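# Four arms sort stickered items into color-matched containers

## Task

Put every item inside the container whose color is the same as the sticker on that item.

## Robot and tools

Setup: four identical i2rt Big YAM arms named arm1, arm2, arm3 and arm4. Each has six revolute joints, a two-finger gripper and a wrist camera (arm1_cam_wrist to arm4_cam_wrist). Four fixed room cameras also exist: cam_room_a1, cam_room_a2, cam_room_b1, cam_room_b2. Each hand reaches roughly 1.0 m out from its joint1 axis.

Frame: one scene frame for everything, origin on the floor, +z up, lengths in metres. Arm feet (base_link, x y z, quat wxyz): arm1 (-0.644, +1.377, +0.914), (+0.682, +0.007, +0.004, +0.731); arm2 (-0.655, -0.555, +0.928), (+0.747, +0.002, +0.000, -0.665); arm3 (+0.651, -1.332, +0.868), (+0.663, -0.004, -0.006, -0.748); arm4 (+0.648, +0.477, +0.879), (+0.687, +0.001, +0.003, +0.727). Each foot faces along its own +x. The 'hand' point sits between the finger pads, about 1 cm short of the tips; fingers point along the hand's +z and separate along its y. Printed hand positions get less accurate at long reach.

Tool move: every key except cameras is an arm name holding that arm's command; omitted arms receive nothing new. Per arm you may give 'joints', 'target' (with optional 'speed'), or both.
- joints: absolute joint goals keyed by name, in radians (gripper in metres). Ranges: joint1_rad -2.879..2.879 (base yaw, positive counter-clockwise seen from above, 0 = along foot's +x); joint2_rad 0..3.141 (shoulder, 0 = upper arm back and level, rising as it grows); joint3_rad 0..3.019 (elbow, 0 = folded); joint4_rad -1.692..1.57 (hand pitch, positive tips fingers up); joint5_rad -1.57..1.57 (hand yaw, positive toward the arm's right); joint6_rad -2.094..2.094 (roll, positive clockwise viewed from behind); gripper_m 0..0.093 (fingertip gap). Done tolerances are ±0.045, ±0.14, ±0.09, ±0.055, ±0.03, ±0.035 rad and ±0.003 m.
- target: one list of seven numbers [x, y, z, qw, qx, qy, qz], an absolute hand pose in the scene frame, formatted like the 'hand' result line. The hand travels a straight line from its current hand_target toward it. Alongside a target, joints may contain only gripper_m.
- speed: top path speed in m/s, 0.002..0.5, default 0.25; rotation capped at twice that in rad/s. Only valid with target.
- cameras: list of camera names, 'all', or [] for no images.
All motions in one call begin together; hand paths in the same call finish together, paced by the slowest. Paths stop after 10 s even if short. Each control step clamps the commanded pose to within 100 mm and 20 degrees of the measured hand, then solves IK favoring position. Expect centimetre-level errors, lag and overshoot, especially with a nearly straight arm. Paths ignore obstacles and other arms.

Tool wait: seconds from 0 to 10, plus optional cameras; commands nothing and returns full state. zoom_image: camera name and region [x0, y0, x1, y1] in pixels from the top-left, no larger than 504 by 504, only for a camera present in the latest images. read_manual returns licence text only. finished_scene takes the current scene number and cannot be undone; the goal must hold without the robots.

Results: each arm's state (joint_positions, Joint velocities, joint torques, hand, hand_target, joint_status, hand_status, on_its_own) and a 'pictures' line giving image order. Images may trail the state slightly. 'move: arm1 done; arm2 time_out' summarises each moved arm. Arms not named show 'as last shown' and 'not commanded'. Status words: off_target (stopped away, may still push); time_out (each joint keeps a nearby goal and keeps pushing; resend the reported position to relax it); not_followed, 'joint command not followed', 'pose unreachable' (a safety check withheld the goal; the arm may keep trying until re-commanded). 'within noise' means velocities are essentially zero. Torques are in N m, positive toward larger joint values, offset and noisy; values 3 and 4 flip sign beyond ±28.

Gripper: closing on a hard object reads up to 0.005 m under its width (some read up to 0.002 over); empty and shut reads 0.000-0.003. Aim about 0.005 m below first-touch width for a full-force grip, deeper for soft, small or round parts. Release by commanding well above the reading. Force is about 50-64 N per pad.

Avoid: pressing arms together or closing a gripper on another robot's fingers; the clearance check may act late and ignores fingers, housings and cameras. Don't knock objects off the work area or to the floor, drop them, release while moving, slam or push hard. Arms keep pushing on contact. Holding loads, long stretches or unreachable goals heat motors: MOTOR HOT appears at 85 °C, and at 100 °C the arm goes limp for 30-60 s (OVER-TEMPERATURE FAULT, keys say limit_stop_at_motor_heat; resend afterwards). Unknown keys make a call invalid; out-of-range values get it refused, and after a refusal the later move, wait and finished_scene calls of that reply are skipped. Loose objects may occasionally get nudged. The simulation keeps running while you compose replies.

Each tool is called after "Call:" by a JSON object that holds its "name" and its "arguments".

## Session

Call:
{"name": "move", "arguments": {"arm1": {"joints": {"joint1_rad": 1.5, "joint2_rad": 1.384, "joint3_rad": 1.342, "joint4_rad": -1.005, "joint5_rad": 0, "joint6_rad": 0}}, "arm2": {"joints": {"joint1_rad": -1.69, "joint2_rad": 1.384, "joint3_rad": 1.342, "joint4_rad": -1.005, "joint5_rad": 0, "joint6_rad": 0}}, "arm3": {"joints": {"joint1_rad": 1.69, "joint2_rad": 1.384, "joint3_rad": 1.342, "joint4_rad": -1.005, "joint5_rad": 0, "joint6_rad": 0}}, "arm4": {"joints": {"joint1_rad": -1.63, "joint2_rad": 1.384, "joint3_rad": 1.342, "joint4_rad": -1.005, "joint5_rad": 0, "joint6_rad": 0}}}}

Scene clock: 2.07 s.
Joint torques (N m): arm1=[-1.32 -10.64 12.79 1.57 0.1 -0.06] | arm2=[1.32 -14.86 11.85 2.04 -0.09 0.19] | arm3=[1.32 -13.86 10.99 1.02 0.11 -0.11] | arm4=[1.32 -14.62 10.52 1.06 0.05 -0.09]
Motor temperatures (°C): arm1=[20 23 29 23 21 21 21] | arm2=[23 24 29 22 22 20 23] | arm3=[24 23 25 23 24 23 23] | arm4=[22 22 26 22 24 21 24]
Heat: arm1: hottest joint3_rad 29 °C; arm2: hottest joint3_rad 29 °C; arm3: hottest joint3_rad 25 °C; arm4: hottest joint3_rad 26 °C.
move: arm1 done; arm2 done; arm3 done; arm4 done
Joint velocities: within noise
arm1.joint_positions: joint1_rad=+1.503 joint2_rad=+1.400 joint3_rad=+1.326 joint4_rad=-1.015 joint5_rad=-0.002 joint6_rad=+0.007 gripper_m=+0.09399
arm1.joint_status: all done
arm1.hand: x=-1.1586 y=+1.3761 z=+1.1912 quat_wxyz=(+0.001, +0.969, -0.002, -0.246) (m; scene frame)
arm1.hand_target: x=-1.1621 y=+1.3781 z=+1.2083 quat_wxyz=(-0.002, +0.964, -0.001, -0.266) (m; scene frame)
arm1.hand_status: not commanded
arm2.joint_positions: joint1_rad=-1.697 joint2_rad=+1.395 joint3_rad=+1.336 joint4_rad=-1.013 joint5_rad=+0.002 joint6_rad=-0.013 gripper_m=+0.09398
arm2.joint_status: all done
arm2.hand: x=-1.1770 y=-0.5506 z=+1.2042 quat_wxyz=(+0.005, -0.969, -0.002, +0.246) (m; scene frame)
arm2.hand_target: x=-1.1785 y=-0.5546 z=+1.2135 quat_wxyz=(+0.002, -0.966, +0.001, +0.258) (m; scene frame)
arm2.hand_status: not commanded
arm3.joint_positions: joint1_rad=+1.688 joint2_rad=+1.390 joint3_rad=+1.323 joint4_rad=-1.006 joint5_rad=-0.002 joint6_rad=+0.006 gripper_m=+0.09398
arm3.joint_status: all done
arm3.hand: x=+1.1696 y=-1.3299 z=+1.1414 quat_wxyz=(-0.246, -0.003, -0.969, +0.005) (m; scene frame)
arm3.hand_target: x=+1.1735 y=-1.3289 z=+1.1543 quat_wxyz=(-0.259, +0.001, -0.966, +0.007) (m; scene frame)
arm3.hand_status: not commanded
arm4.joint_positions: joint1_rad=-1.637 joint2_rad=+1.397 joint3_rad=+1.319 joint4_rad=-1.014 joint5_rad=+0.001 joint6_rad=+0.014 gripper_m=+0.09398
arm4.joint_status: all done
arm4.hand: x=+1.1663 y=+0.4728 z=+1.1438 quat_wxyz=(-0.235, -0.011, -0.972, +0.001) (m; scene frame)
arm4.hand_target: x=+1.1720 y=+0.4765 z=+1.1628 quat_wxyz=(-0.256, -0.001, -0.967, +0.002) (m; scene frame)
arm4.hand_status: not commanded
pictures: arm1_cam_wrist, arm2_cam_wrist, arm3_cam_wrist, arm4_cam_wrist, cam_room_a1, cam_room_a2, cam_room_b1, cam_room_b2
Images, in order (width x height): arm1_cam_wrist 672x504, arm2_cam_wrist 672x504, arm3_cam_wrist 672x504, arm4_cam_wrist 672x504, cam_room_a1 672x504, cam_room_a2 672x504, cam_room_b1 672x504, cam_room_b2 672x504.

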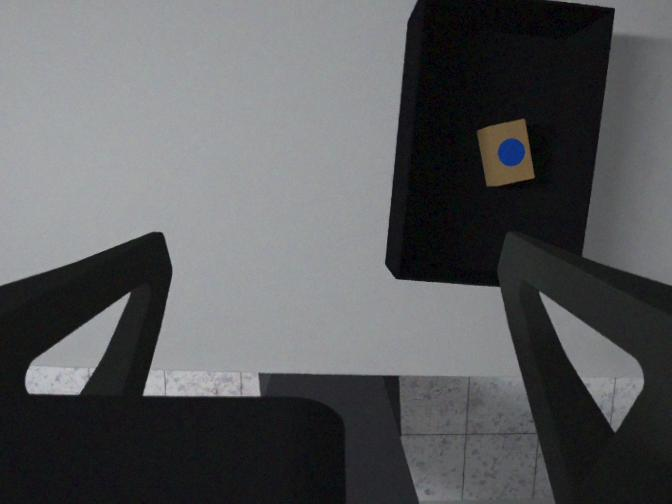

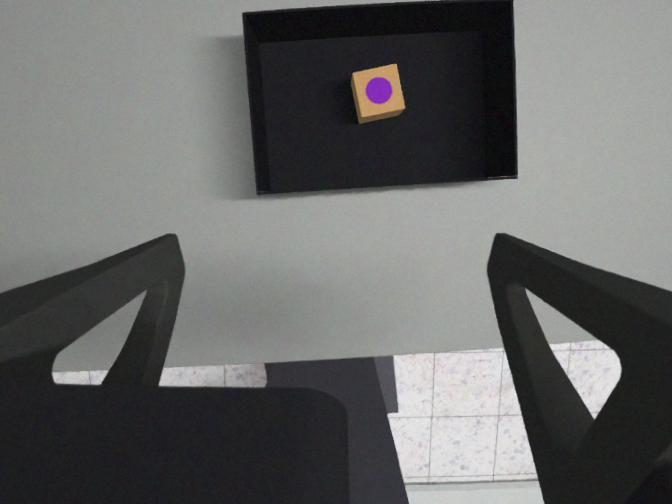

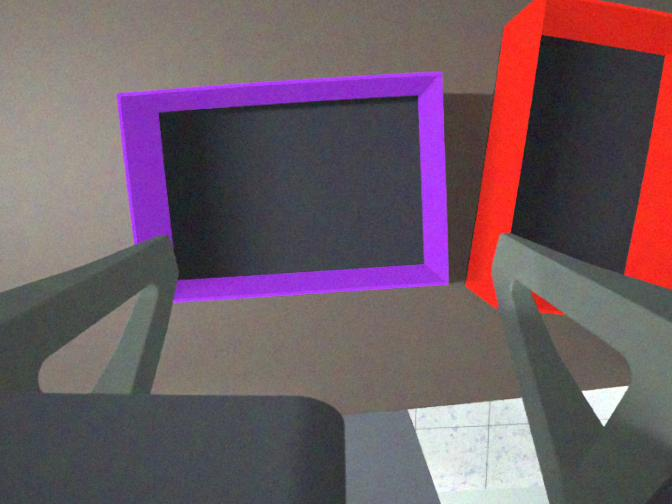

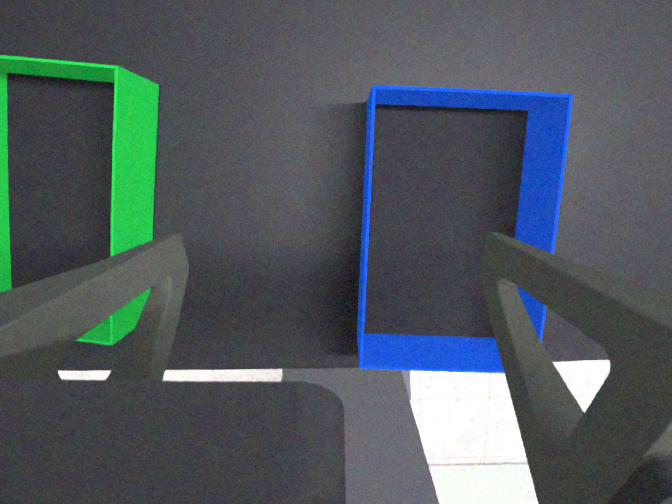

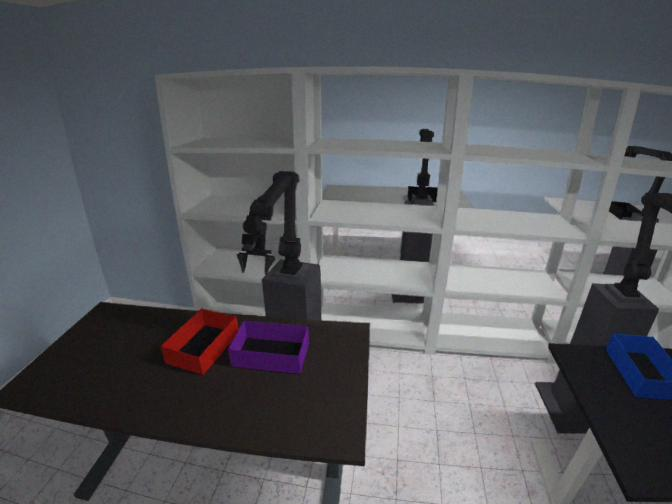

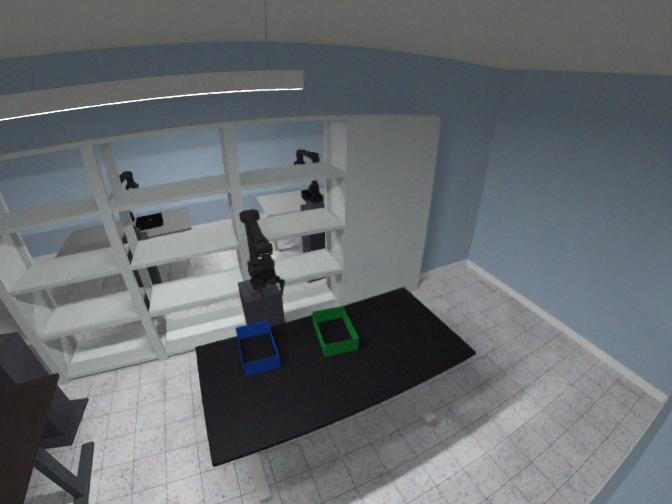

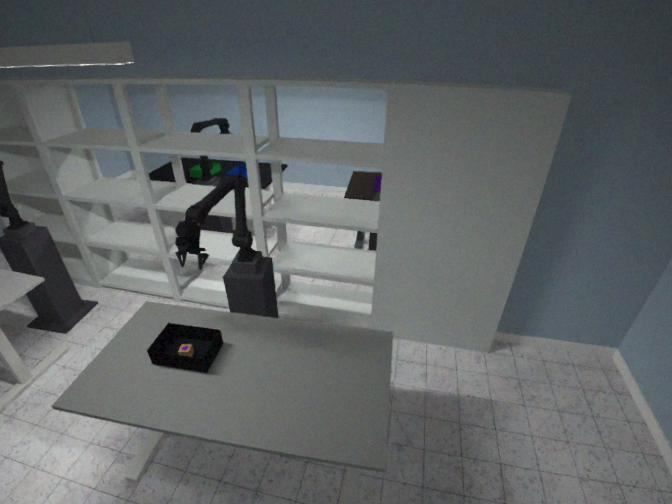

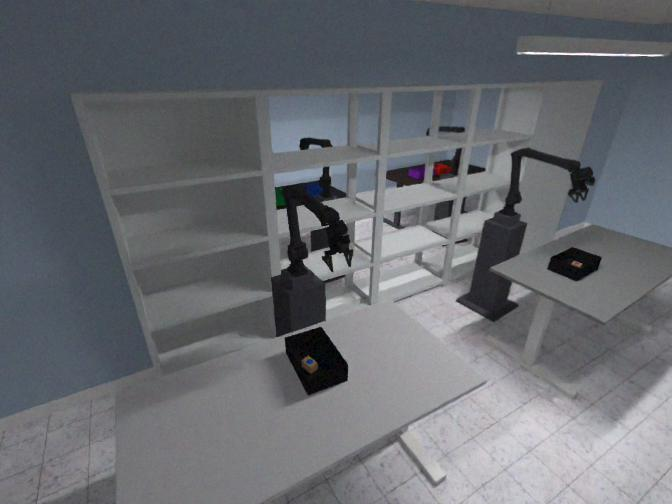

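Call:
{"name": "move", "arguments": {"arm1": {"target": [-1.238, 1.621, 0.93, 0, 0.9945, 0.1045, 0], "speed": 0.4}, "arm2": {"target": [-1.335, -0.474, 0.93, 0, 0.9945, 0.1045, 0], "speed": 0.4}, "arm3": {"joints": {"joint1_rad": -1.987, "joint2_rad": 0.15, "joint3_rad": 0.5, "joint4_rad": -0.35, "joint5_rad": 0, "joint6_rad": 1.57}}, "arm4": {"joints": {"joint1_rad": 0.906, "joint2_rad": 0.15, "joint3_rad": 0.5, "joint4_rad": -0.35, "joint5_rad": 0, "joint6_rad": 1.57}}, "cameras": ["arm1_cam_wrist", "arm2_cam_wrist"]}}

Scene clock: 12.90 s.
Joint torques (N m): arm1=[-1.32 -19.84 14.15 -0.17 0 -0.07] | arm2=[0.21 -24.64 14.08 0.03 0.08 -0.08] | arm3=[0.67 3.08 9.48 2.47 -0.07 -0.07] | arm4=[0.97 2.78 9.63 2.18 0.16 0.1]
Motor temperatures (°C): arm1=[20 24 31 23 21 21 21] | arm2=[23 24 31 22 22 20 23] | arm3=[24 24 26 23 24 23 23] | arm4=[22 23 29 22 24 21 24]
Heat: arm1: hottest joint3_rad 31 °C; arm2: hottest joint3_rad 31 °C; arm3: hottest joint3_rad 26 °C; arm4: hottest joint3_rad 29 °C.
move: arm1 off_target; arm2 off_target; arm3 done; arm4 done
Joint velocities: within noise
arm1.joint_positions: joint1_rad=+1.108 joint2_rad=+2.189 joint3_rad=+1.719 joint4_rad=-1.170 joint5_rad=+0.003 joint6_rad=-0.588 gripper_m=+0.09399
arm1.joint_status: not commanded
arm1.hand: x=-1.2163 y=+1.6164 z=+0.9050 quat_wxyz=(+0.013, +0.995, +0.097, +0.024) (m; scene frame)
arm1.hand_target: x=-1.2367 y=+1.6203 z=+0.9304 quat_wxyz=(+0.000, +0.995, +0.104, +0.000) (m; scene frame)
arm1.hand_status: off_target (0.033 m and 3.2 deg from the pose sent, 0.367 m and 31.0 deg at the start)
arm2.joint_positions: joint1_rad=-1.800 joint2_rad=+2.278 joint3_rad=+1.907 joint4_rad=-1.227 joint5_rad=-0.006 joint6_rad=-0.313 gripper_m=+0.09398
arm2.joint_status: not commanded
arm2.hand: x=-1.3197 y=-0.4808 z=+0.9173 quat_wxyz=(-0.004, -0.995, -0.100, -0.014) (m; scene frame)
arm2.hand_target: x=-1.3341 y=-0.4740 z=+0.9301 quat_wxyz=(+0.000, -0.995, -0.104, +0.000) (m; scene frame)
arm2.hand_status: off_target (0.021 m and 1.7 deg from the pose sent, 0.326 m and 30.8 deg at the start)
arm3.joint_positions: joint1_rad=-1.977 joint2_rad=+0.150 joint3_rad=+0.501 joint4_rad=-0.366 joint5_rad=+0.002 joint6_rad=+1.562 gripper_m=+0.09400
arm3.joint_status: all done
arm3.hand: x=+0.4242 y=-1.1939 z=+1.2473 quat_wxyz=(-0.349, -0.355, +0.621, +0.606) (m; scene frame)
arm3.hand_target: x=+0.4253 y=-1.1917 z=+1.2507 quat_wxyz=(-0.351, -0.348, +0.619, +0.610) (m; scene frame)
arm3.hand_status: not commanded
arm4.joint_positions: joint1_rad=+0.904 joint2_rad=+0.154 joint3_rad=+0.494 joint4_rad=-0.368 joint5_rad=-0.002 joint6_rad=+1.556 gripper_m=+0.09400
arm4.joint_status: all done
arm4.hand: x=+0.4333 y=+0.6300 z=+1.2556 quat_wxyz=(+0.320, +0.335, -0.633, -0.620) (m; scene frame)
arm4.hand_target: x=+0.4347 y=+0.6289 z=+1.2649 quat_wxyz=(+0.329, +0.325, -0.627, -0.627) (m; scene frame)
arm4.hand_status: not commanded
pictures: arm1_cam_wrist, arm2_cam_wrist
Images, in order (width x height): arm1_cam_wrist 672x504, arm2_cam_wrist 672x504.

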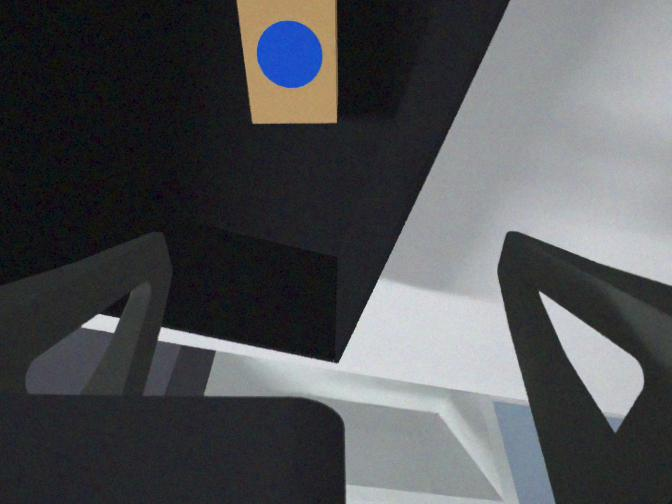

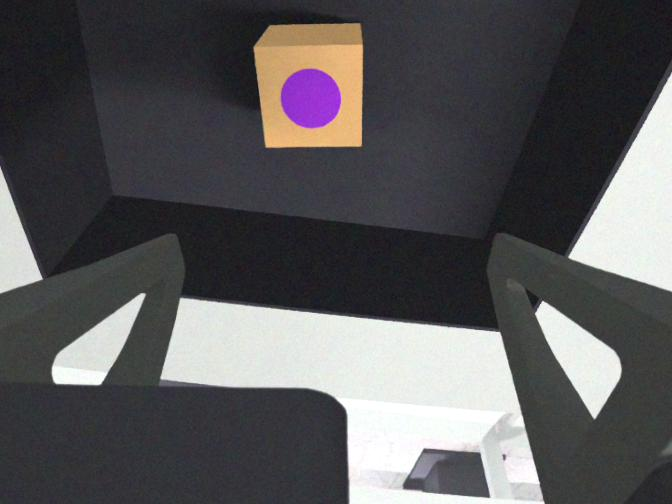

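Call:
{"name": "move", "arguments": {"arm1": {"target": [-1.228, 1.592, 0.745, 0, 0.9945, 0.1045, 0], "speed": 0.3}, "arm2": {"target": [-1.313, -0.494, 0.745, 0, 0.9945, 0.1045, 0], "speed": 0.3}, "cameras": ["arm1_cam_wrist", "arm2_cam_wrist"]}}

Scene clock: 22.57 s.
Joint torques (N m): arm1=[-1.79 -20.31 8.25 0.69 0.08 0.11] | arm2=[1.44 -25.11 9.06 1.14 0.06 0.17] | arm3=[0.67 3.25 9.51 2.5 -0.08 -0.07] | arm4=[0.62 2.78 9.72 2.14 0.22 0.09]
Motor temperatures (°C): arm1=[20 24 32 23 21 21 21] | arm2=[23 25 33 22 22 20 23] | arm3=[24 24 26 23 24 23 23] | arm4=[22 23 30 22 24 21 24]
Heat: arm1: hottest joint3_rad 32 °C; arm2: hottest joint3_rad 33 °C; arm3: hottest joint3_rad 26 °C; arm4: hottest joint3_rad 30 °C.
move: arm1 off_target; arm2 done
Joint velocities: within noise
arm1.joint_positions: joint1_rad=+1.153 joint2_rad=+2.422 joint3_rad=+1.631 joint4_rad=-0.828 joint5_rad=+0.002 joint6_rad=-0.569 gripper_m=+0.09396
arm1.joint_status: not commanded
arm1.hand: x=-1.2176 y=+1.5860 z=+0.7351 quat_wxyz=(+0.008, +0.994, +0.110, +0.015) (m; scene frame)
arm1.hand_target: x=-1.2278 y=+1.5920 z=+0.7451 quat_wxyz=(+0.000, +0.995, +0.104, +0.000) (m; scene frame)
arm1.hand_status: off_target (0.016 m and 2.0 deg from the pose sent, 0.162 m and 3.2 deg at the start)
arm2.joint_positions: joint1_rad=-1.789 joint2_rad=+2.488 joint3_rad=+1.797 joint4_rad=-0.898 joint5_rad=-0.006 joint6_rad=-0.314 gripper_m=+0.09398
arm2.joint_status: not commanded
arm2.hand: x=-1.3050 y=-0.4892 z=+0.7448 quat_wxyz=(-0.003, -0.994, -0.106, -0.009) (m; scene frame)
arm2.hand_target: x=-1.3129 y=-0.4939 z=+0.7452 quat_wxyz=(+0.000, -0.995, -0.105, +0.000) (m; scene frame)
arm2.hand_status: done (0.009 m and 1.1 deg from the pose sent, 0.173 m and 1.7 deg at the start)
arm3, arm4: as last shown
pictures: arm1_cam_wrist, arm2_cam_wrist
Images, in order (width x height): arm1_cam_wrist 672x504, arm2_cam_wrist 672x504.

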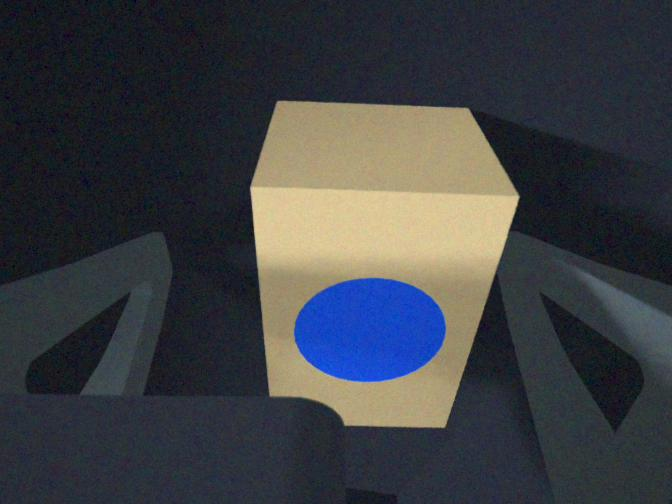

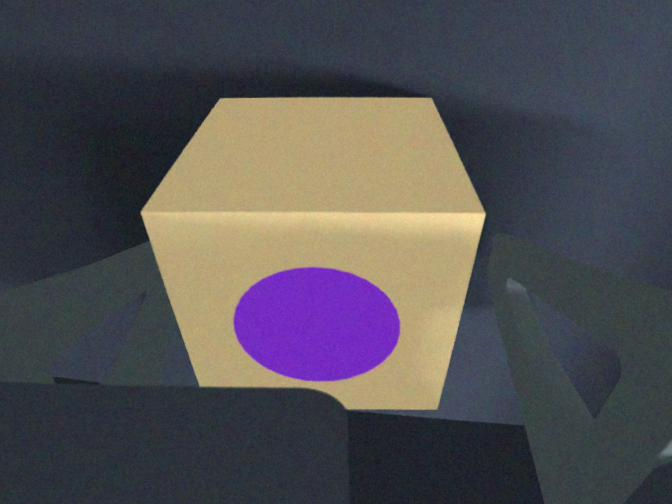

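Call:
{"name": "move", "arguments": {"arm1": {"joints": {"gripper_m": 0.03}}, "arm2": {"joints": {"gripper_m": 0.03}}, "cameras": []}}

Call:
{"name": "move", "arguments": {"arm1": {"target": [-1.19, 1.586, 0.97, 0, 0.9945, 0.1045, 0], "speed": 0.4}, "arm2": {"target": [-1.26, -0.489, 0.97, 0, 0.9945, 0.1045, 0], "speed": 0.4}, "cameras": ["arm1_cam_wrist", "arm2_cam_wrist"]}}

Call:
{"name": "move", "arguments": {"arm1": {"joints": {"joint1_rad": -2.249, "joint2_rad": 0.15, "joint3_rad": 0.5, "joint4_rad": -0.35, "joint5_rad": 0, "joint6_rad": 0}}, "arm2": {"joints": {"joint1_rad": 0.918, "joint2_rad": 0.15, "joint3_rad": 0.5, "joint4_rad": -0.35, "joint5_rad": 0, "joint6_rad": 0}}, "cameras": []}}

Call:
{"name": "move", "arguments": {"arm1": {"target": [-0.010, 0.937, 1.220, 0.7062, 0.2014, 0.6414, -0.2218], "speed": 0.4}, "arm4": {"target": [0.075, 0.904, 1.225, -0.3365, -0.3177, 0.6085, 0.6447], "speed": 0.4}, "arm2": {"target": [0.007, -0.9487, 1.22, 0.6994, 0.1825, 0.6638, -0.1923], "speed": 0.4}, "arm3": {"target": [0.058, -0.997, 1.238, -0.3644, -0.3340, 0.5873, 0.6409], "speed": 0.4}, "cameras": ["arm1_cam_wrist", "arm2_cam_wrist", "arm3_cam_wrist", "arm4_cam_wrist"]}}

Scene clock: 32.70 s.
Joint torques (N m): arm1=[-1.85 -20.42 8.28 0.76 0 0.05] | arm2=[1.38 -25.23 9.07 1.16 0.01 0.18] | arm3=[0.5 3.14 9.52 2.51 -0.06 -0.08] | arm4=[0.56 2.67 9.61 2.15 0.17 0.11]
Motor temperatures (°C): arm1=[20 24 33 23 21 21 21] | arm2=[23 25 33 22 22 20 23] | arm3=[24 24 27 23 24 23 23] | arm4=[22 23 31 22 24 21 24]
Heat: arm1: hottest joint3_rad 33 °C; arm2: hottest joint3_rad 33 °C; arm3: hottest joint3_rad 27 °C; arm4: hottest joint3_rad 31 °C.
move: arm1 off_target; arm2 off_target
Joint velocities: within noise
arm1.joint_positions: joint1_rad=+1.153 joint2_rad=+2.422 joint3_rad=+1.631 joint4_rad=-0.828 joint5_rad=+0.002 joint6_rad=-0.569 gripper_m=+0.04389
arm1.joint_status: gripper_m off_target (ended at +0.04392, target +0.03000)
arm1.hand: x=-1.2176 y=+1.5862 z=+0.7351 quat_wxyz=(+0.008, +0.994, +0.110, +0.015) (m; scene frame)
arm1.hand_target: x=-1.2278 y=+1.5920 z=+0.7451 quat_wxyz=(+0.000, +0.995, +0.104, +0.000) (m; scene frame)
arm1.hand_status: not commanded
arm2.joint_positions: joint1_rad=-1.789 joint2_rad=+2.488 joint3_rad=+1.797 joint4_rad=-0.898 joint5_rad=-0.005 joint6_rad=-0.314 gripper_m=+0.05293
arm2.joint_status: gripper_m off_target (ended at +0.05295, target +0.03000)
arm2.hand: x=-1.3050 y=-0.4893 z=+0.7448 quat_wxyz=(-0.003, -0.994, -0.106, -0.009) (m; scene frame)
arm2.hand_target: x=-1.3129 y=-0.4941 z=+0.7452 quat_wxyz=(+0.000, -0.995, -0.105, +0.000) (m; scene frame)
arm2.hand_status: not commanded
arm3, arm4: as last shown
pictures: none
No camera images: "cameras" was empty.

Scene clock: 34.13 s.
Joint torques (N m): arm1=[-2.55 -16.32 12.34 -0.05 0 -0.01] | arm2=[-0.09 -20.13 9.11 0.29 0.02 0.01] | arm3=[0.5 3.14 9.55 2.47 -0.07 -0.08] | arm4=[1.38 2.67 9.73 2.22 0.18 0.09]
Motor temperatures (°C): arm1=[20 24 33 23 21 21 21] | arm2=[23 25 33 22 22 20 23] | arm3=[24 24 27 23 24 23 23] | arm4=[22 23 31 22 24 21 24]
Heat: arm1: hottest joint3_rad 33 °C; arm2: hottest joint3_rad 33 °C; arm3: hottest joint3_rad 27 °C; arm4: hottest joint3_rad 31 °C.
move: arm1 off_target; arm2 off_target
Joint velocities: within noise
arm1.joint_positions: joint1_rad=+1.150 joint2_rad=+1.987 joint3_rad=+1.545 joint4_rad=-1.157 joint5_rad=+0.002 joint6_rad=-0.569 gripper_m=+0.04390
arm1.joint_status: not commanded
arm1.hand: x=-1.1827 y=+1.5765 z=+0.9633 quat_wxyz=(+0.003, +0.994, +0.108, +0.006) (m; scene frame)
arm1.hand_target: x=-1.1897 y=+1.5858 z=+0.9699 quat_wxyz=(+0.000, +0.995, +0.104, +0.000) (m; scene frame)
arm1.hand_status: off_target (0.014 m and 0.8 deg from the pose sent, 0.236 m and 2.0 deg at the start)
arm2.joint_positions: joint1_rad=-1.789 joint2_rad=+2.020 joint3_rad=+1.659 joint4_rad=-1.162 joint5_rad=-0.005 joint6_rad=-0.314 gripper_m=+0.05293
arm2.joint_status: not commanded
arm2.hand: x=-1.2686 y=-0.4938 z=+0.9886 quat_wxyz=(+0.004, -0.994, -0.106, +0.023) (m; scene frame)
arm2.hand_target: x=-1.2597 y=-0.4893 z=+0.9704 quat_wxyz=(+0.000, -0.995, -0.105, +0.000) (m; scene frame)
arm2.hand_status: off_target (0.021 m and 2.7 deg from the pose sent, 0.230 m and 1.1 deg at the start)
arm3, arm4: as last shown
pictures: arm1_cam_wrist, arm2_cam_wrist
Images, in order (width x height): arm1_cam_wrist 672x504, arm2_cam_wrist 672x504.

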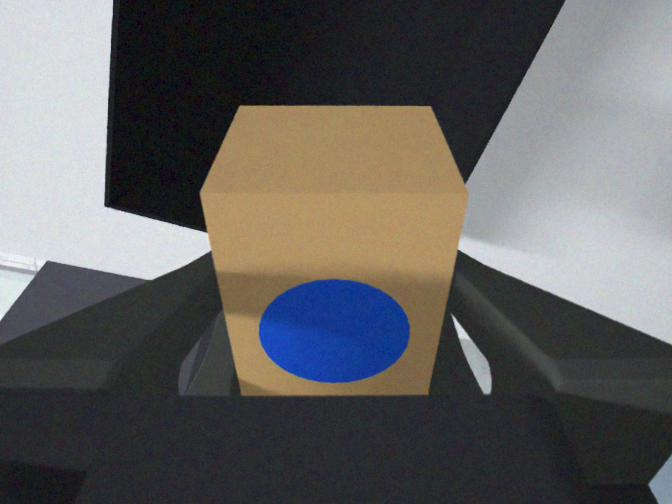

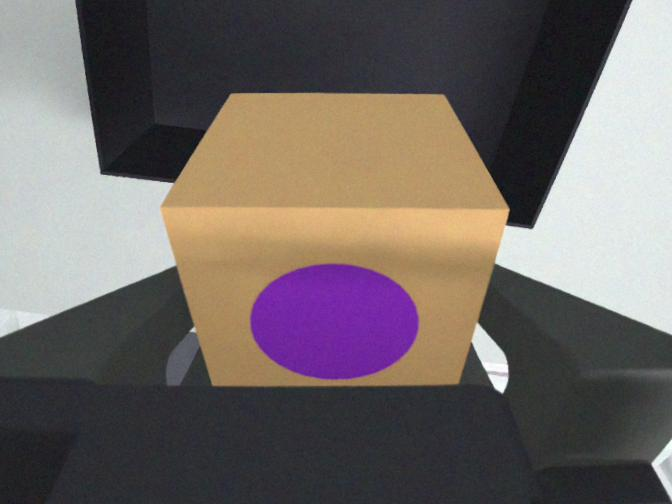

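Scene clock: 36.60 s.
Joint torques (N m): arm1=[-1.67 5.48 12.48 2.63 -0.05 0.1] | arm2=[0.97 1.61 11.06 3.47 0.15 0.22] | arm3=[0.5 3.14 9.51 2.48 -0.06 -0.08] | arm4=[0.5 2.73 9.66 2.13 0.17 0.11]
Motor temperatures (°C): arm1=[20 25 33 23 21 21 21] | arm2=[23 25 33 22 22 20 23] | arm3=[24 24 27 23 24 23 23] | arm4=[22 23 32 22 24 21 24]
Heat: arm1: hottest joint3_rad 33 °C; arm2: hottest joint3_rad 33 °C; arm3: hottest joint3_rad 27 °C; arm4: hottest joint3_rad 32 °C.
move: arm1 done; arm2 done
Joint velocities: within noise
arm1.joint_positions: joint1_rad=-2.244 joint2_rad=+0.150 joint3_rad=+0.493 joint4_rad=-0.371 joint5_rad=+0.002 joint6_rad=-0.006 gripper_m=+0.04388
arm1.joint_status: all done
arm1.hand: x=-0.4217 y=+1.2262 z=+1.2858 quat_wxyz=(-0.659, -0.211, -0.691, +0.211) (m; scene frame)
arm1.hand_target: x=-0.4230 y=+1.2257 z=+1.2955 quat_wxyz=(-0.669, -0.211, -0.680, +0.213) (m; scene frame)
arm1.hand_status: not commanded
arm2.joint_positions: joint1_rad=+0.914 joint2_rad=+0.155 joint3_rad=+0.506 joint4_rad=-0.372 joint5_rad=-0.004 joint6_rad=-0.015 gripper_m=+0.05296
arm2.joint_status: all done
arm2.hand: x=-0.4302 y=-0.6913 z=+1.3102 quat_wxyz=(-0.674, -0.185, -0.690, +0.189) (m; scene frame)
arm2.hand_target: x=-0.4305 y=-0.6909 z=+1.3133 quat_wxyz=(-0.682, -0.189, -0.681, +0.186) (m; scene frame)
arm2.hand_status: not commanded
arm3, arm4: as last shown
pictures: none
No camera images: "cameras" was empty.

Scene clock: 38.63 s.
Joint torques (N m): arm1=[-2.26 -16.5 16.27 1.66 -0.03 0.09] | arm2=[1.26 -19.72 15.77 2.17 0.16 0.18] | arm3=[2.32 -16.15 13.34 2.47 0.08 -0.2] | arm4=[0.62 -17.03 12.15 1.78 -0.02 0.04]
Motor temperatures (°C): arm1=[20 25 33 23 21 21 21] | arm2=[23 25 33 22 22 20 23] | arm3=[24 24 27 23 24 23 23] | arm4=[22 23 32 22 24 21 24]
Heat: arm1: hottest joint3_rad 33 °C; arm2: hottest joint3_rad 33 °C; arm3: hottest joint3_rad 27 °C; arm4: hottest joint3_rad 32 °C.
move: arm1 off_target; arm2 off_target; arm3 off_target; arm4 off_target
Joint velocities: within noise
arm1.joint_positions: joint1_rad=-2.244 joint2_rad=+1.842 joint3_rad=+1.256 joint4_rad=+0.626 joint5_rad=+0.001 joint6_rad=-0.002 gripper_m=+0.04388
arm1.joint_status: not commanded
arm1.hand: x=-0.0202 y=+0.9485 z=+1.1784 quat_wxyz=(-0.683, -0.205, -0.667, +0.216) (m; scene frame)
arm1.hand_target: x=-0.0131 y=+0.9391 z=+1.2201 quat_wxyz=(-0.706, -0.201, -0.641, +0.222) (m; scene frame)
arm1.hand_status: off_target (0.044 m and 4.1 deg from the pose sent, 0.507 m and 8.0 deg at the start)
arm2.joint_positions: joint1_rad=+0.914 joint2_rad=+1.848 joint3_rad=+1.254 joint4_rad=+0.599 joint5_rad=-0.001 joint6_rad=-0.015 gripper_m=+0.05296
arm2.joint_status: not commanded
arm2.hand: x=-0.0092 y=-0.9434 z=+1.1916 quat_wxyz=(-0.682, -0.184, -0.681, +0.192) (m; scene frame)
arm2.hand_target: x=+0.0046 y=-0.9472 z=+1.2201 quat_wxyz=(-0.700, -0.182, -0.664, +0.192) (m; scene frame)
arm2.hand_status: off_target (0.033 m and 2.8 deg from the pose sent, 0.515 m and 4.2 deg at the start)
arm3.joint_positions: joint1_rad=-1.962 joint2_rad=+1.553 joint3_rad=+1.073 joint4_rad=+0.507 joint5_rad=+0.037 joint6_rad=+1.562 gripper_m=+0.09400
arm3.joint_status: not commanded
arm3.hand: x=+0.0717 y=-0.9942 z=+1.2025 quat_wxyz=(-0.350, -0.342, +0.612, +0.622) (m; scene frame)
arm3.hand_target: x=+0.0604 y=-0.9982 z=+1.2379 quat_wxyz=(-0.364, -0.334, +0.587, +0.641) (m; scene frame)
arm3.hand_status: off_target (0.038 m and 4.0 deg from the pose sent, 0.416 m and 6.3 deg at the start)
arm4.joint_positions: joint1_rad=+0.875 joint2_rad=+1.659 joint3_rad=+1.154 joint4_rad=+0.510 joint5_rad=-0.035 joint6_rad=+1.556 gripper_m=+0.09401
arm4.joint_status: not commanded
arm4.hand: x=+0.0818 y=+0.8933 z=+1.1982 quat_wxyz=(+0.327, +0.330, -0.623, -0.630) (m; scene frame)
arm4.hand_target: x=+0.0766 y=+0.9029 z=+1.2246 quat_wxyz=(+0.336, +0.318, -0.609, -0.645) (m; scene frame)
arm4.hand_status: off_target (0.030 m and 3.0 deg from the pose sent, 0.452 m and 4.9 deg at the start)
pictures: arm1_cam_wrist, arm2_cam_wrist, arm3_cam_wrist, arm4_cam_wrist
Images, in order (width x height): arm1_cam_wrist 672x504, arm2_cam_wrist 672x504, arm3_cam_wrist 672x504, arm4_cam_wrist 672x504.

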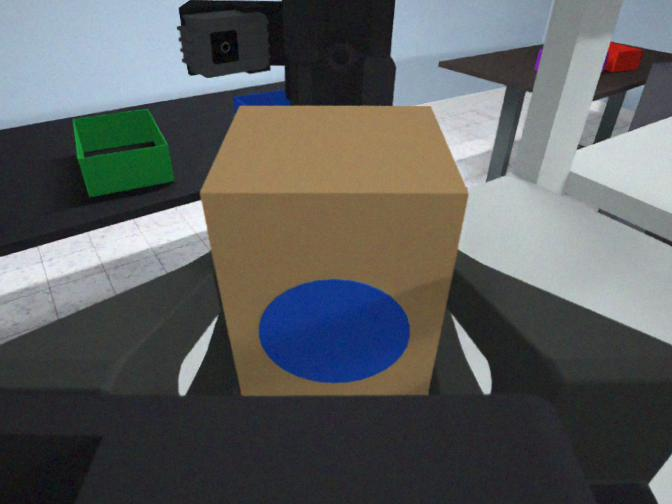

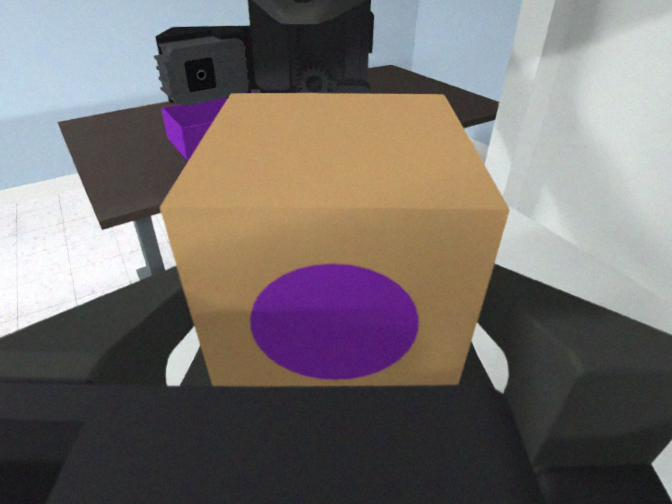

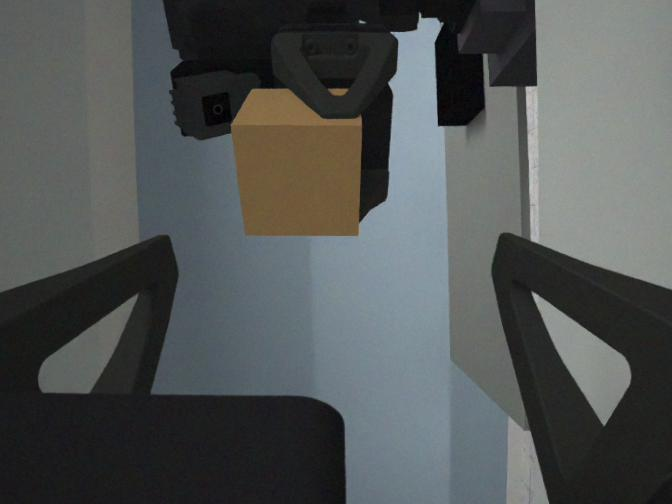

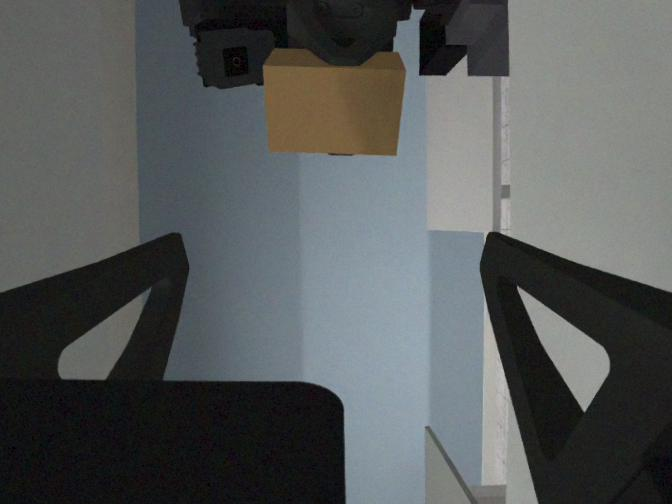

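Call:
{"name": "move", "arguments": {"arm4": {"target": [-0.0205, 0.978, 1.219, -0.3365, -0.3177, 0.6085, 0.6447], "speed": 0.22}, "arm3": {"target": [-0.024, -0.966, 1.25, -0.3644, -0.3340, 0.5873, 0.6409], "speed": 0.22}, "cameras": ["arm1_cam_wrist", "arm2_cam_wrist", "arm3_cam_wrist", "arm4_cam_wrist"]}}

Scene clock: 49.00 s.
Joint torques (N m): arm1=[-1.96 -15.79 16.27 2.04 0 0.08] | arm2=[1.26 -19.6 15.73 2.21 0.15 0.18] | arm3=[2.32 -19.14 13.91 1.58 0.11 -0.21] | arm4=[0.5 -19.02 14.28 1.29 0.03 0.09]
Motor temperatures (°C): arm1=[20 25 36 23 21 21 22] | arm2=[23 26 34 22 22 20 23] | arm3=[24 24 29 23 24 23 23] | arm4=[22 24 33 22 24 21 24]
Heat: arm1: hottest joint3_rad 36 °C; arm2: hottest joint3_rad 34 °C; arm3: hottest joint3_rad 29 °C; arm4: hottest joint3_rad 33 °C.
move: arm3 off_target; arm4 off_target
Joint velocities: within noise
arm1.joint_positions: joint1_rad=-2.244 joint2_rad=+1.843 joint3_rad=+1.253 joint4_rad=+0.616 joint5_rad=+0.000 joint6_rad=-0.001 gripper_m=+0.04388
arm1.joint_status: not commanded
arm1.hand: x=-0.0204 y=+0.9489 z=+1.1744 quat_wxyz=(-0.679, -0.206, -0.672, +0.214) (m; scene frame)
arm1.hand_target: x=-0.0131 y=+0.9391 z=+1.2200 quat_wxyz=(-0.706, -0.201, -0.641, +0.222) (m; scene frame)
arm1.hand_status: not commanded
arm2: as last shown
arm3.joint_positions: joint1_rad=-1.940 joint2_rad=+1.745 joint3_rad=+1.361 joint4_rad=+0.437 joint5_rad=+0.056 joint6_rad=+1.562 gripper_m=+0.09400
arm3.joint_status: not commanded
arm3.hand: x=-0.0099 y=-0.9627 z=+1.2227 quat_wxyz=(-0.355, -0.337, +0.604, +0.629) (m; scene frame)
arm3.hand_target: x=-0.0219 y=-0.9671 z=+1.2498 quat_wxyz=(-0.365, -0.334, +0.587, +0.641) (m; scene frame)
arm3.hand_status: off_target (0.031 m and 2.6 deg from the pose sent, 0.111 m and 4.0 deg at the start)
arm4.joint_positions: joint1_rad=+0.873 joint2_rad=+1.921 joint3_rad=+1.533 joint4_rad=+0.412 joint5_rad=-0.039 joint6_rad=+1.556 gripper_m=+0.09401
arm4.joint_status: not commanded
arm4.hand: x=-0.0071 y=+0.9612 z=+1.2047 quat_wxyz=(+0.330, +0.328, -0.616, -0.636) (m; scene frame)
arm4.hand_target: x=-0.0180 y=+0.9761 z=+1.2186 quat_wxyz=(+0.337, +0.318, -0.608, -0.645) (m; scene frame)
arm4.hand_status: off_target (0.026 m and 2.0 deg from the pose sent, 0.134 m and 3.0 deg at the start)
pictures: arm1_cam_wrist, arm2_cam_wrist, arm3_cam_wrist, arm4_cam_wrist
Images, in order (width x height): arm1_cam_wrist 672x504, arm2_cam_wrist 672x504, arm3_cam_wrist 672x504, arm4_cam_wrist 672x504.

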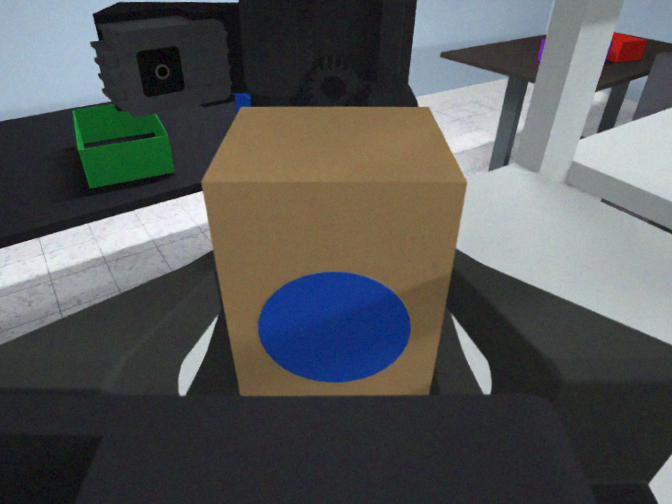

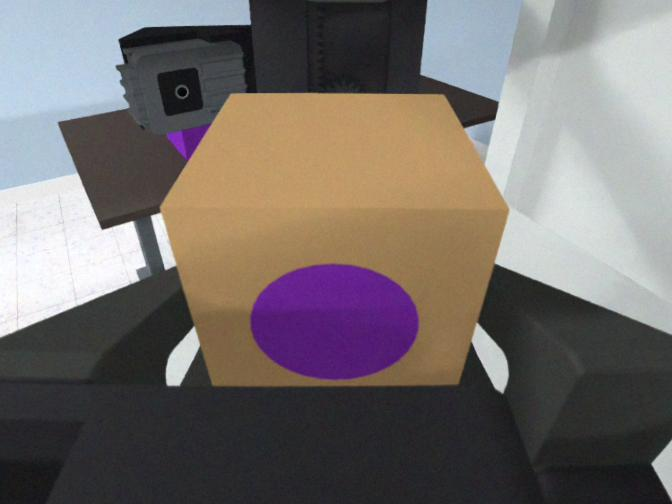

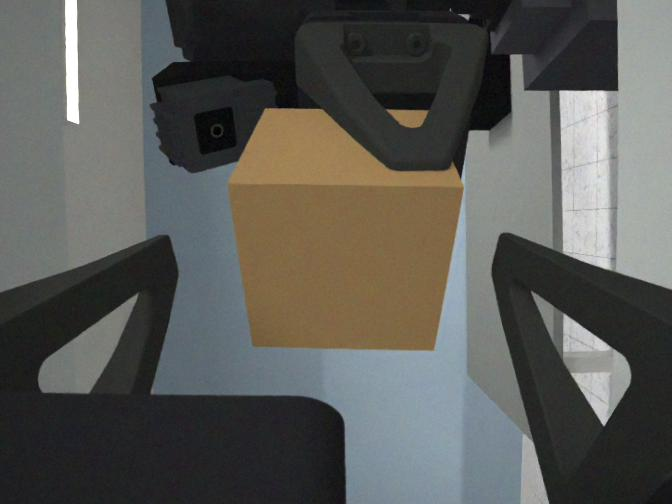

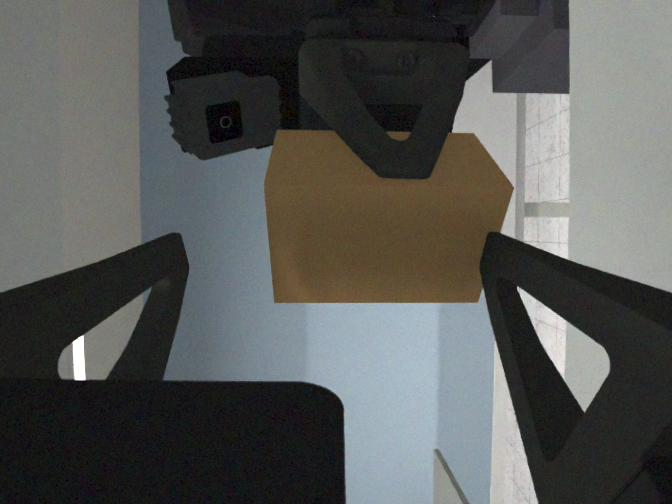

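Call:
{"name": "move", "arguments": {"arm4": {"target": [-0.032, 0.985, 1.206, -0.3365, -0.3177, 0.6085, 0.6447], "speed": 0.1}, "arm3": {"target": [-0.034, -0.960, 1.248, -0.3644, -0.3340, 0.5873, 0.6409], "speed": 0.1}, "cameras": []}}

Call:
{"name": "move", "arguments": {"arm3": {"joints": {"gripper_m": 0.03}}, "arm4": {"joints": {"gripper_m": 0.03}}, "cameras": ["arm3_cam_wrist", "arm4_cam_wrist"]}}

Scene clock: 57.27 s.
Joint torques (N m): arm1=[-2.49 -15.79 16.47 2.43 0.01 0.08] | arm2=[1.26 -19.66 15.75 2.19 0.15 0.19] | arm3=[2.2 -18.96 13.9 1.48 0.04 -0.22] | arm4=[0.62 -15.56 16.03 1.78 0.09 0.04]
Motor temperatures (°C): arm1=[20 25 37 23 21 21 22] | arm2=[23 26 35 22 22 20 24] | arm3=[24 24 30 23 24 23 23] | arm4=[22 24 37 22 24 21 24]
Heat: arm1: hottest joint3_rad 37 °C; arm2: hottest joint3_rad 35 °C; arm3: hottest joint3_rad 30 °C; arm4: hottest joint3_rad 37 °C.
move: arm3 off_target; arm4 off_target
Joint velocities: within noise
arm1, arm2: as last shown
arm1.joint_positions: joint1_rad=-2.244 joint2_rad=+1.843 joint3_rad=+1.253 joint4_rad=+0.614 joint5_rad=-0.001 joint6_rad=-0.001 gripper_m=+0.04388
arm1.hand: x=-0.0204 y=+0.9489 z=+1.1737 quat_wxyz=(-0.678, -0.206, -0.673, +0.214) (m; scene frame)
arm3.joint_positions: joint1_rad=-1.940 joint2_rad=+1.768 joint3_rad=+1.400 joint4_rad=+0.431 joint5_rad=+0.056 joint6_rad=+1.562 gripper_m=+0.09400
arm3.joint_status: not commanded
arm3.hand: x=-0.0189 y=-0.9578 z=+1.2279 quat_wxyz=(-0.357, -0.335, +0.601, +0.632) (m; scene frame)
arm3.hand_target: x=-0.0323 y=-0.9610 z=+1.2479 quat_wxyz=(-0.365, -0.334, +0.587, +0.641) (m; scene frame)
arm3.hand_status: off_target (0.025 m and 2.0 deg from the pose sent, 0.035 m and 2.6 deg at the start)
arm4.joint_positions: joint1_rad=+0.873 joint2_rad=+1.924 joint3_rad=+1.536 joint4_rad=+0.412 joint5_rad=-0.039 joint6_rad=+1.557 gripper_m=+0.09401
arm4.joint_status: not commanded
arm4.hand: x=-0.0080 y=+0.9618 z=+1.2038 quat_wxyz=(+0.330, +0.328, -0.616, -0.635) (m; scene frame)
arm4.hand_target: x=-0.0275 y=+0.9816 z=+1.2048 quat_wxyz=(+0.337, +0.318, -0.608, -0.645) (m; scene frame)
arm4.hand_status: off_target (0.033 m and 2.0 deg from the pose sent, 0.034 m and 1.9 deg at the start)
pictures: none
No camera images: "cameras" was empty.

Scene clock: 57.90 s.
Joint torques (N m): arm1=[-2.2 -15.85 17.73 2.66 0.06 0.14] | arm2=[1.26 -19.6 15.39 2.19 0.15 0.19] | arm3=[2.37 -19.19 13.87 1.83 0.05 -0.2] | arm4=[0.79 -17.14 15.49 1.68 0.09 0.02]
Motor temperatures (°C): arm1=[20 25 37 23 21 21 22] | arm2=[23 26 35 22 22 20 24] | arm3=[24 24 30 23 24 23 23] | arm4=[22 24 37 22 24 21 24]
Heat: arm1: hottest joint3_rad 37 °C; arm2: hottest joint3_rad 35 °C; arm3: hottest joint3_rad 30 °C; arm4: hottest joint3_rad 37 °C.
move: arm3 off_target; arm4 done
Joint velocities: arm1=[within noise] | arm2=[within noise] | arm3=[within noise] | arm4=[0.005 -0.015 -0.002 0.002 0.022 0.007 0.004]
arm1.joint_positions: joint1_rad=-2.244 joint2_rad=+1.838 joint3_rad=+1.239 joint4_rad=+0.604 joint5_rad=-0.001 joint6_rad=-0.001 gripper_m=+0.04388
arm1.joint_status: not commanded
arm1.hand: x=-0.0234 y=+0.9511 z=+1.1671 quat_wxyz=(-0.671, -0.208, -0.679, +0.212) (m; scene frame)
arm1.hand_target: x=-0.0131 y=+0.9391 z=+1.2198 quat_wxyz=(-0.706, -0.201, -0.642, +0.222) (m; scene frame)
arm1.hand_status: not commanded
arm2.joint_positions: joint1_rad=+0.914 joint2_rad=+1.848 joint3_rad=+1.259 joint4_rad=+0.599 joint5_rad=-0.001 joint6_rad=-0.015 gripper_m=+0.05296
arm2.joint_status: not commanded
arm2.hand: x=-0.0083 y=-0.9439 z=+1.1942 quat_wxyz=(-0.684, -0.183, -0.679, +0.193) (m; scene frame)
arm2.hand_target: x=+0.0047 y=-0.9472 z=+1.2199 quat_wxyz=(-0.699, -0.182, -0.664, +0.192) (m; scene frame)
arm2.hand_status: not commanded
arm3.joint_positions: joint1_rad=-1.940 joint2_rad=+1.771 joint3_rad=+1.400 joint4_rad=+0.424 joint5_rad=+0.056 joint6_rad=+1.561 gripper_m=+0.05260
arm3.joint_status: gripper_m off_target (ended at +0.05264, target +0.03000)
arm3.hand: x=-0.0197 y=-0.9575 z=+1.2240 quat_wxyz=(-0.355, -0.337, +0.603, +0.629) (m; scene frame)
arm3.hand_target: x=-0.0323 y=-0.9609 z=+1.2479 quat_wxyz=(-0.365, -0.334, +0.587, +0.641) (m; scene frame)
arm3.hand_status: not commanded
arm4.joint_positions: joint1_rad=+0.872 joint2_rad=+1.936 joint3_rad=+1.543 joint4_rad=+0.412 joint5_rad=-0.039 joint6_rad=+1.558 gripper_m=+0.03015
arm4.joint_status: all done
arm4.hand: x=-0.0104 y=+0.9640 z=+1.1988 quat_wxyz=(+0.330, +0.328, -0.618, -0.634) (m; scene frame)
arm4.hand_target: x=-0.0273 y=+0.9818 z=+1.2047 quat_wxyz=(+0.336, +0.318, -0.609, -0.645) (m; scene frame)
arm4.hand_status: not commanded
pictures: arm3_cam_wrist, arm4_cam_wrist
Images, in order (width x height): arm3_cam_wrist 672x504, arm4_cam_wrist 672x504.

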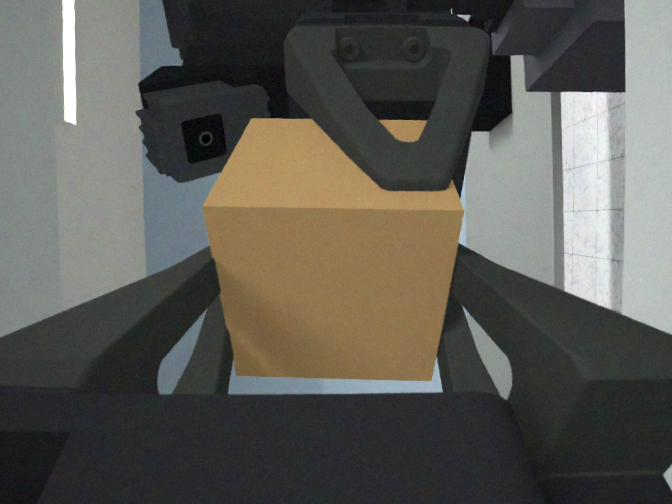

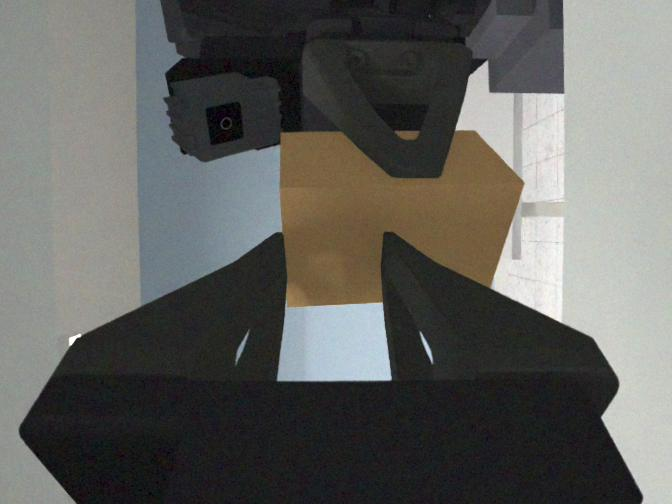

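Call:
{"name": "move", "arguments": {"arm4": {"target": [0.03, 0.940, 1.206, -0.3365, -0.3177, 0.6085, 0.6447], "speed": 0.2}, "arm2": {"joints": {"gripper_m": 0.093}}, "cameras": []}}

Call:
{"name": "move", "arguments": {"arm4": {"joints": {"gripper_m": 0.093}}, "arm2": {"target": [-0.40, -0.706, 1.27, 0.6994, 0.1825, 0.6638, -0.1923], "speed": 0.4}, "arm3": {"target": [0.40, -1.183, 1.25, -0.3586, -0.3403, 0.5984, 0.6305], "speed": 0.4}, "cameras": ["arm1_cam_wrist", "arm3_cam_wrist", "arm4_cam_wrist"]}}

Scene clock: 67.30 s.
Joint torques (N m): arm1=[-2.37 -15.85 15.97 2.63 0.07 0.11] | arm2=[1.2 -19.78 15.28 2.21 0.15 0.18] | arm3=[2.37 -19.43 13.89 1.83 0.06 -0.2] | arm4=[0.67 -22.3 9.05 2.06 0.04 0.05]
Motor temperatures (°C): arm1=[20 25 38 23 21 21 22] | arm2=[23 26 36 22 22 20 24] | arm3=[24 25 30 23 24 23 24] | arm4=[22 25 40 22 24 21 24]
Heat: arm1: hottest joint3_rad 38 °C; arm2: hottest joint3_rad 36 °C; arm3: hottest joint3_rad 30 °C; arm4: hottest joint3_rad 40 °C.
move: arm2 done; arm4 off_target
Joint velocities: within noise
arm1.joint_positions: joint1_rad=-2.244 joint2_rad=+1.838 joint3_rad=+1.259 joint4_rad=+0.604 joint5_rad=-0.001 joint6_rad=-0.001 gripper_m=+0.04388
arm1.joint_status: not commanded
arm1.hand: x=-0.0199 y=+0.9487 z=+1.1780 quat_wxyz=(-0.678, -0.206, -0.672, +0.214) (m; scene frame)
arm1.hand_target: x=-0.0131 y=+0.9391 z=+1.2201 quat_wxyz=(-0.706, -0.201, -0.641, +0.222) (m; scene frame)
arm1.hand_status: not commanded
arm2.joint_positions: joint1_rad=+0.914 joint2_rad=+1.848 joint3_rad=+1.261 joint4_rad=+0.599 joint5_rad=-0.001 joint6_rad=-0.015 gripper_m=+0.09293
arm2.joint_status: all done
arm2.hand: x=-0.0081 y=-0.9441 z=+1.1950 quat_wxyz=(-0.684, -0.183, -0.679, +0.193) (m; scene frame)
arm2.hand_target: x=+0.0046 y=-0.9472 z=+1.2199 quat_wxyz=(-0.699, -0.183, -0.664, +0.192) (m; scene frame)
arm2.hand_status: not commanded
arm3.joint_positions: joint1_rad=-1.940 joint2_rad=+1.772 joint3_rad=+1.400 joint4_rad=+0.424 joint5_rad=+0.056 joint6_rad=+1.560 gripper_m=+0.05294
arm3.joint_status: not commanded
arm3.hand: x=-0.0200 y=-0.9573 z=+1.2228 quat_wxyz=(-0.355, -0.338, +0.604, +0.629) (m; scene frame)
arm3.hand_target: x=-0.0323 y=-0.9609 z=+1.2478 quat_wxyz=(-0.364, -0.334, +0.587, +0.641) (m; scene frame)
arm3.hand_status: not commanded
arm4.joint_positions: joint1_rad=+0.872 joint2_rad=+1.846 joint3_rad=+1.367 joint4_rad=+0.491 joint5_rad=-0.039 joint6_rad=+1.558 gripper_m=+0.03011
arm4.joint_status: not commanded
arm4.hand: x=+0.0249 y=+0.9375 z=+1.1835 quat_wxyz=(+0.329, +0.329, -0.620, -0.632) (m; scene frame)
arm4.hand_target: x=+0.0301 y=+0.9399 z=+1.2059 quat_wxyz=(+0.336, +0.318, -0.608, -0.645) (m; scene frame)
arm4.hand_status: off_target (0.023 m and 2.6 deg from the pose sent, 0.047 m and 2.2 deg at the start)
pictures: none
No camera images: "cameras" was empty.

Scene clock: 69.37 s.
Joint torques (N m): arm1=[-2.26 -15.97 16.03 2.65 0.05 0.12] | arm2=[1.49 1.9 11.54 1.87 0.15 0.16] | arm3=[1.14 2.43 9.78 1.76 -0.11 -0.18] | arm4=[0.21 -22.65 9.01 2.22 0.05 0.04]
Motor temperatures (°C): arm1=[20 25 38 23 21 21 22] | arm2=[23 26 36 22 22 20 24] | arm3=[24 25 30 23 24 23 24] | arm4=[22 25 39 22 24 21 24]
Heat: arm1: hottest joint3_rad 38 °C; arm2: hottest joint3_rad 36 °C; arm3: hottest joint3_rad 30 °C; arm4: hottest joint3_rad 39 °C.
move: arm2 off_target; arm3 done; arm4 done
Joint velocities: within noise
arm1: as last shown
arm2.joint_positions: joint1_rad=+0.928 joint2_rad=+0.234 joint3_rad=+0.358 joint4_rad=-0.041 joint5_rad=+0.016 joint6_rad=-0.015 gripper_m=+0.09293
arm2.joint_status: not commanded
arm2.hand: x=-0.4038 y=-0.7065 z=+1.2803 quat_wxyz=(-0.708, -0.178, -0.653, +0.201) (m; scene frame)
arm2.hand_target: x=-0.4003 y=-0.7059 z=+1.2700 quat_wxyz=(-0.699, -0.182, -0.664, +0.192) (m; scene frame)
arm2.hand_status: off_target (0.011 m and 1.9 deg from the pose sent, 0.465 m and 2.4 deg at the start)
arm3.joint_positions: joint1_rad=-1.940 joint2_rad=+0.237 joint3_rad=+0.461 joint4_rad=-0.158 joint5_rad=+0.046 joint6_rad=+1.560 gripper_m=+0.05294
arm3.joint_status: not commanded
arm3.hand: x=+0.4009 y=-1.1835 z=+1.2518 quat_wxyz=(-0.361, -0.338, +0.597, +0.632) (m; scene frame)
arm3.hand_target: x=+0.4000 y=-1.1830 z=+1.2500 quat_wxyz=(-0.359, -0.340, +0.598, +0.631) (m; scene frame)
arm3.hand_status: done (0.002 m and 0.4 deg from the pose sent, 0.478 m and 0.8 deg at the start)
arm4.joint_positions: joint1_rad=+0.872 joint2_rad=+1.846 joint3_rad=+1.367 joint4_rad=+0.491 joint5_rad=-0.039 joint6_rad=+1.558 gripper_m=+0.09289
arm4.joint_status: all done
arm4.hand: x=+0.0249 y=+0.9375 z=+1.1835 quat_wxyz=(+0.329, +0.329, -0.620, -0.632) (m; scene frame)
arm4.hand_target: x=+0.0301 y=+0.9399 z=+1.2059 quat_wxyz=(+0.336, +0.318, -0.608, -0.645) (m; scene frame)
arm4.hand_status: not commanded
pictures: arm1_cam_wrist, arm3_cam_wrist, arm4_cam_wrist
Images, in order (width x height): arm1_cam_wrist 672x504, arm3_cam_wrist 672x504, arm4_cam_wrist 672x504.

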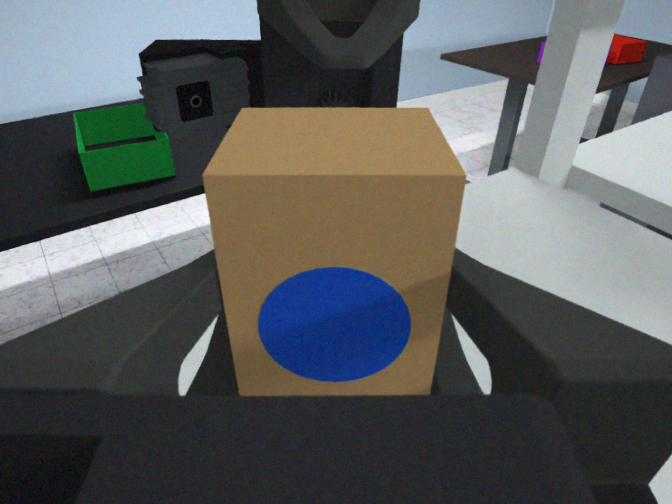

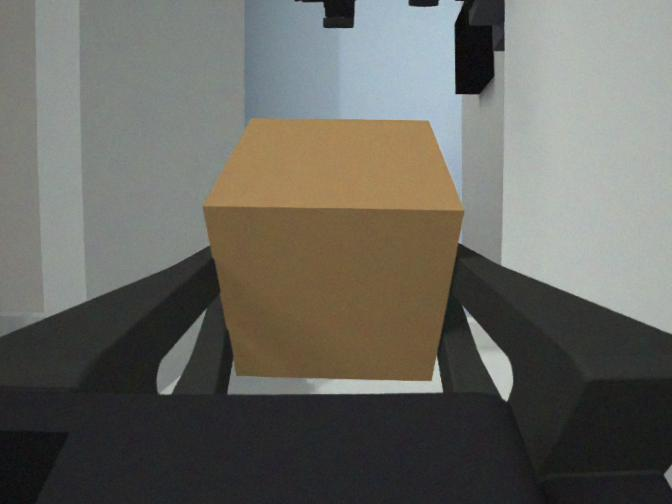

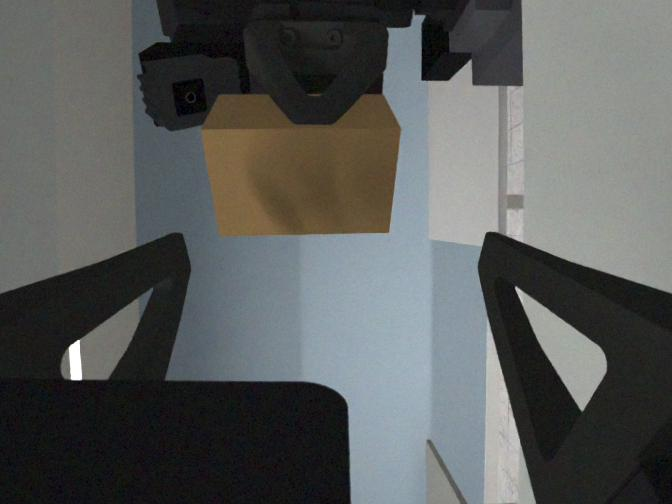

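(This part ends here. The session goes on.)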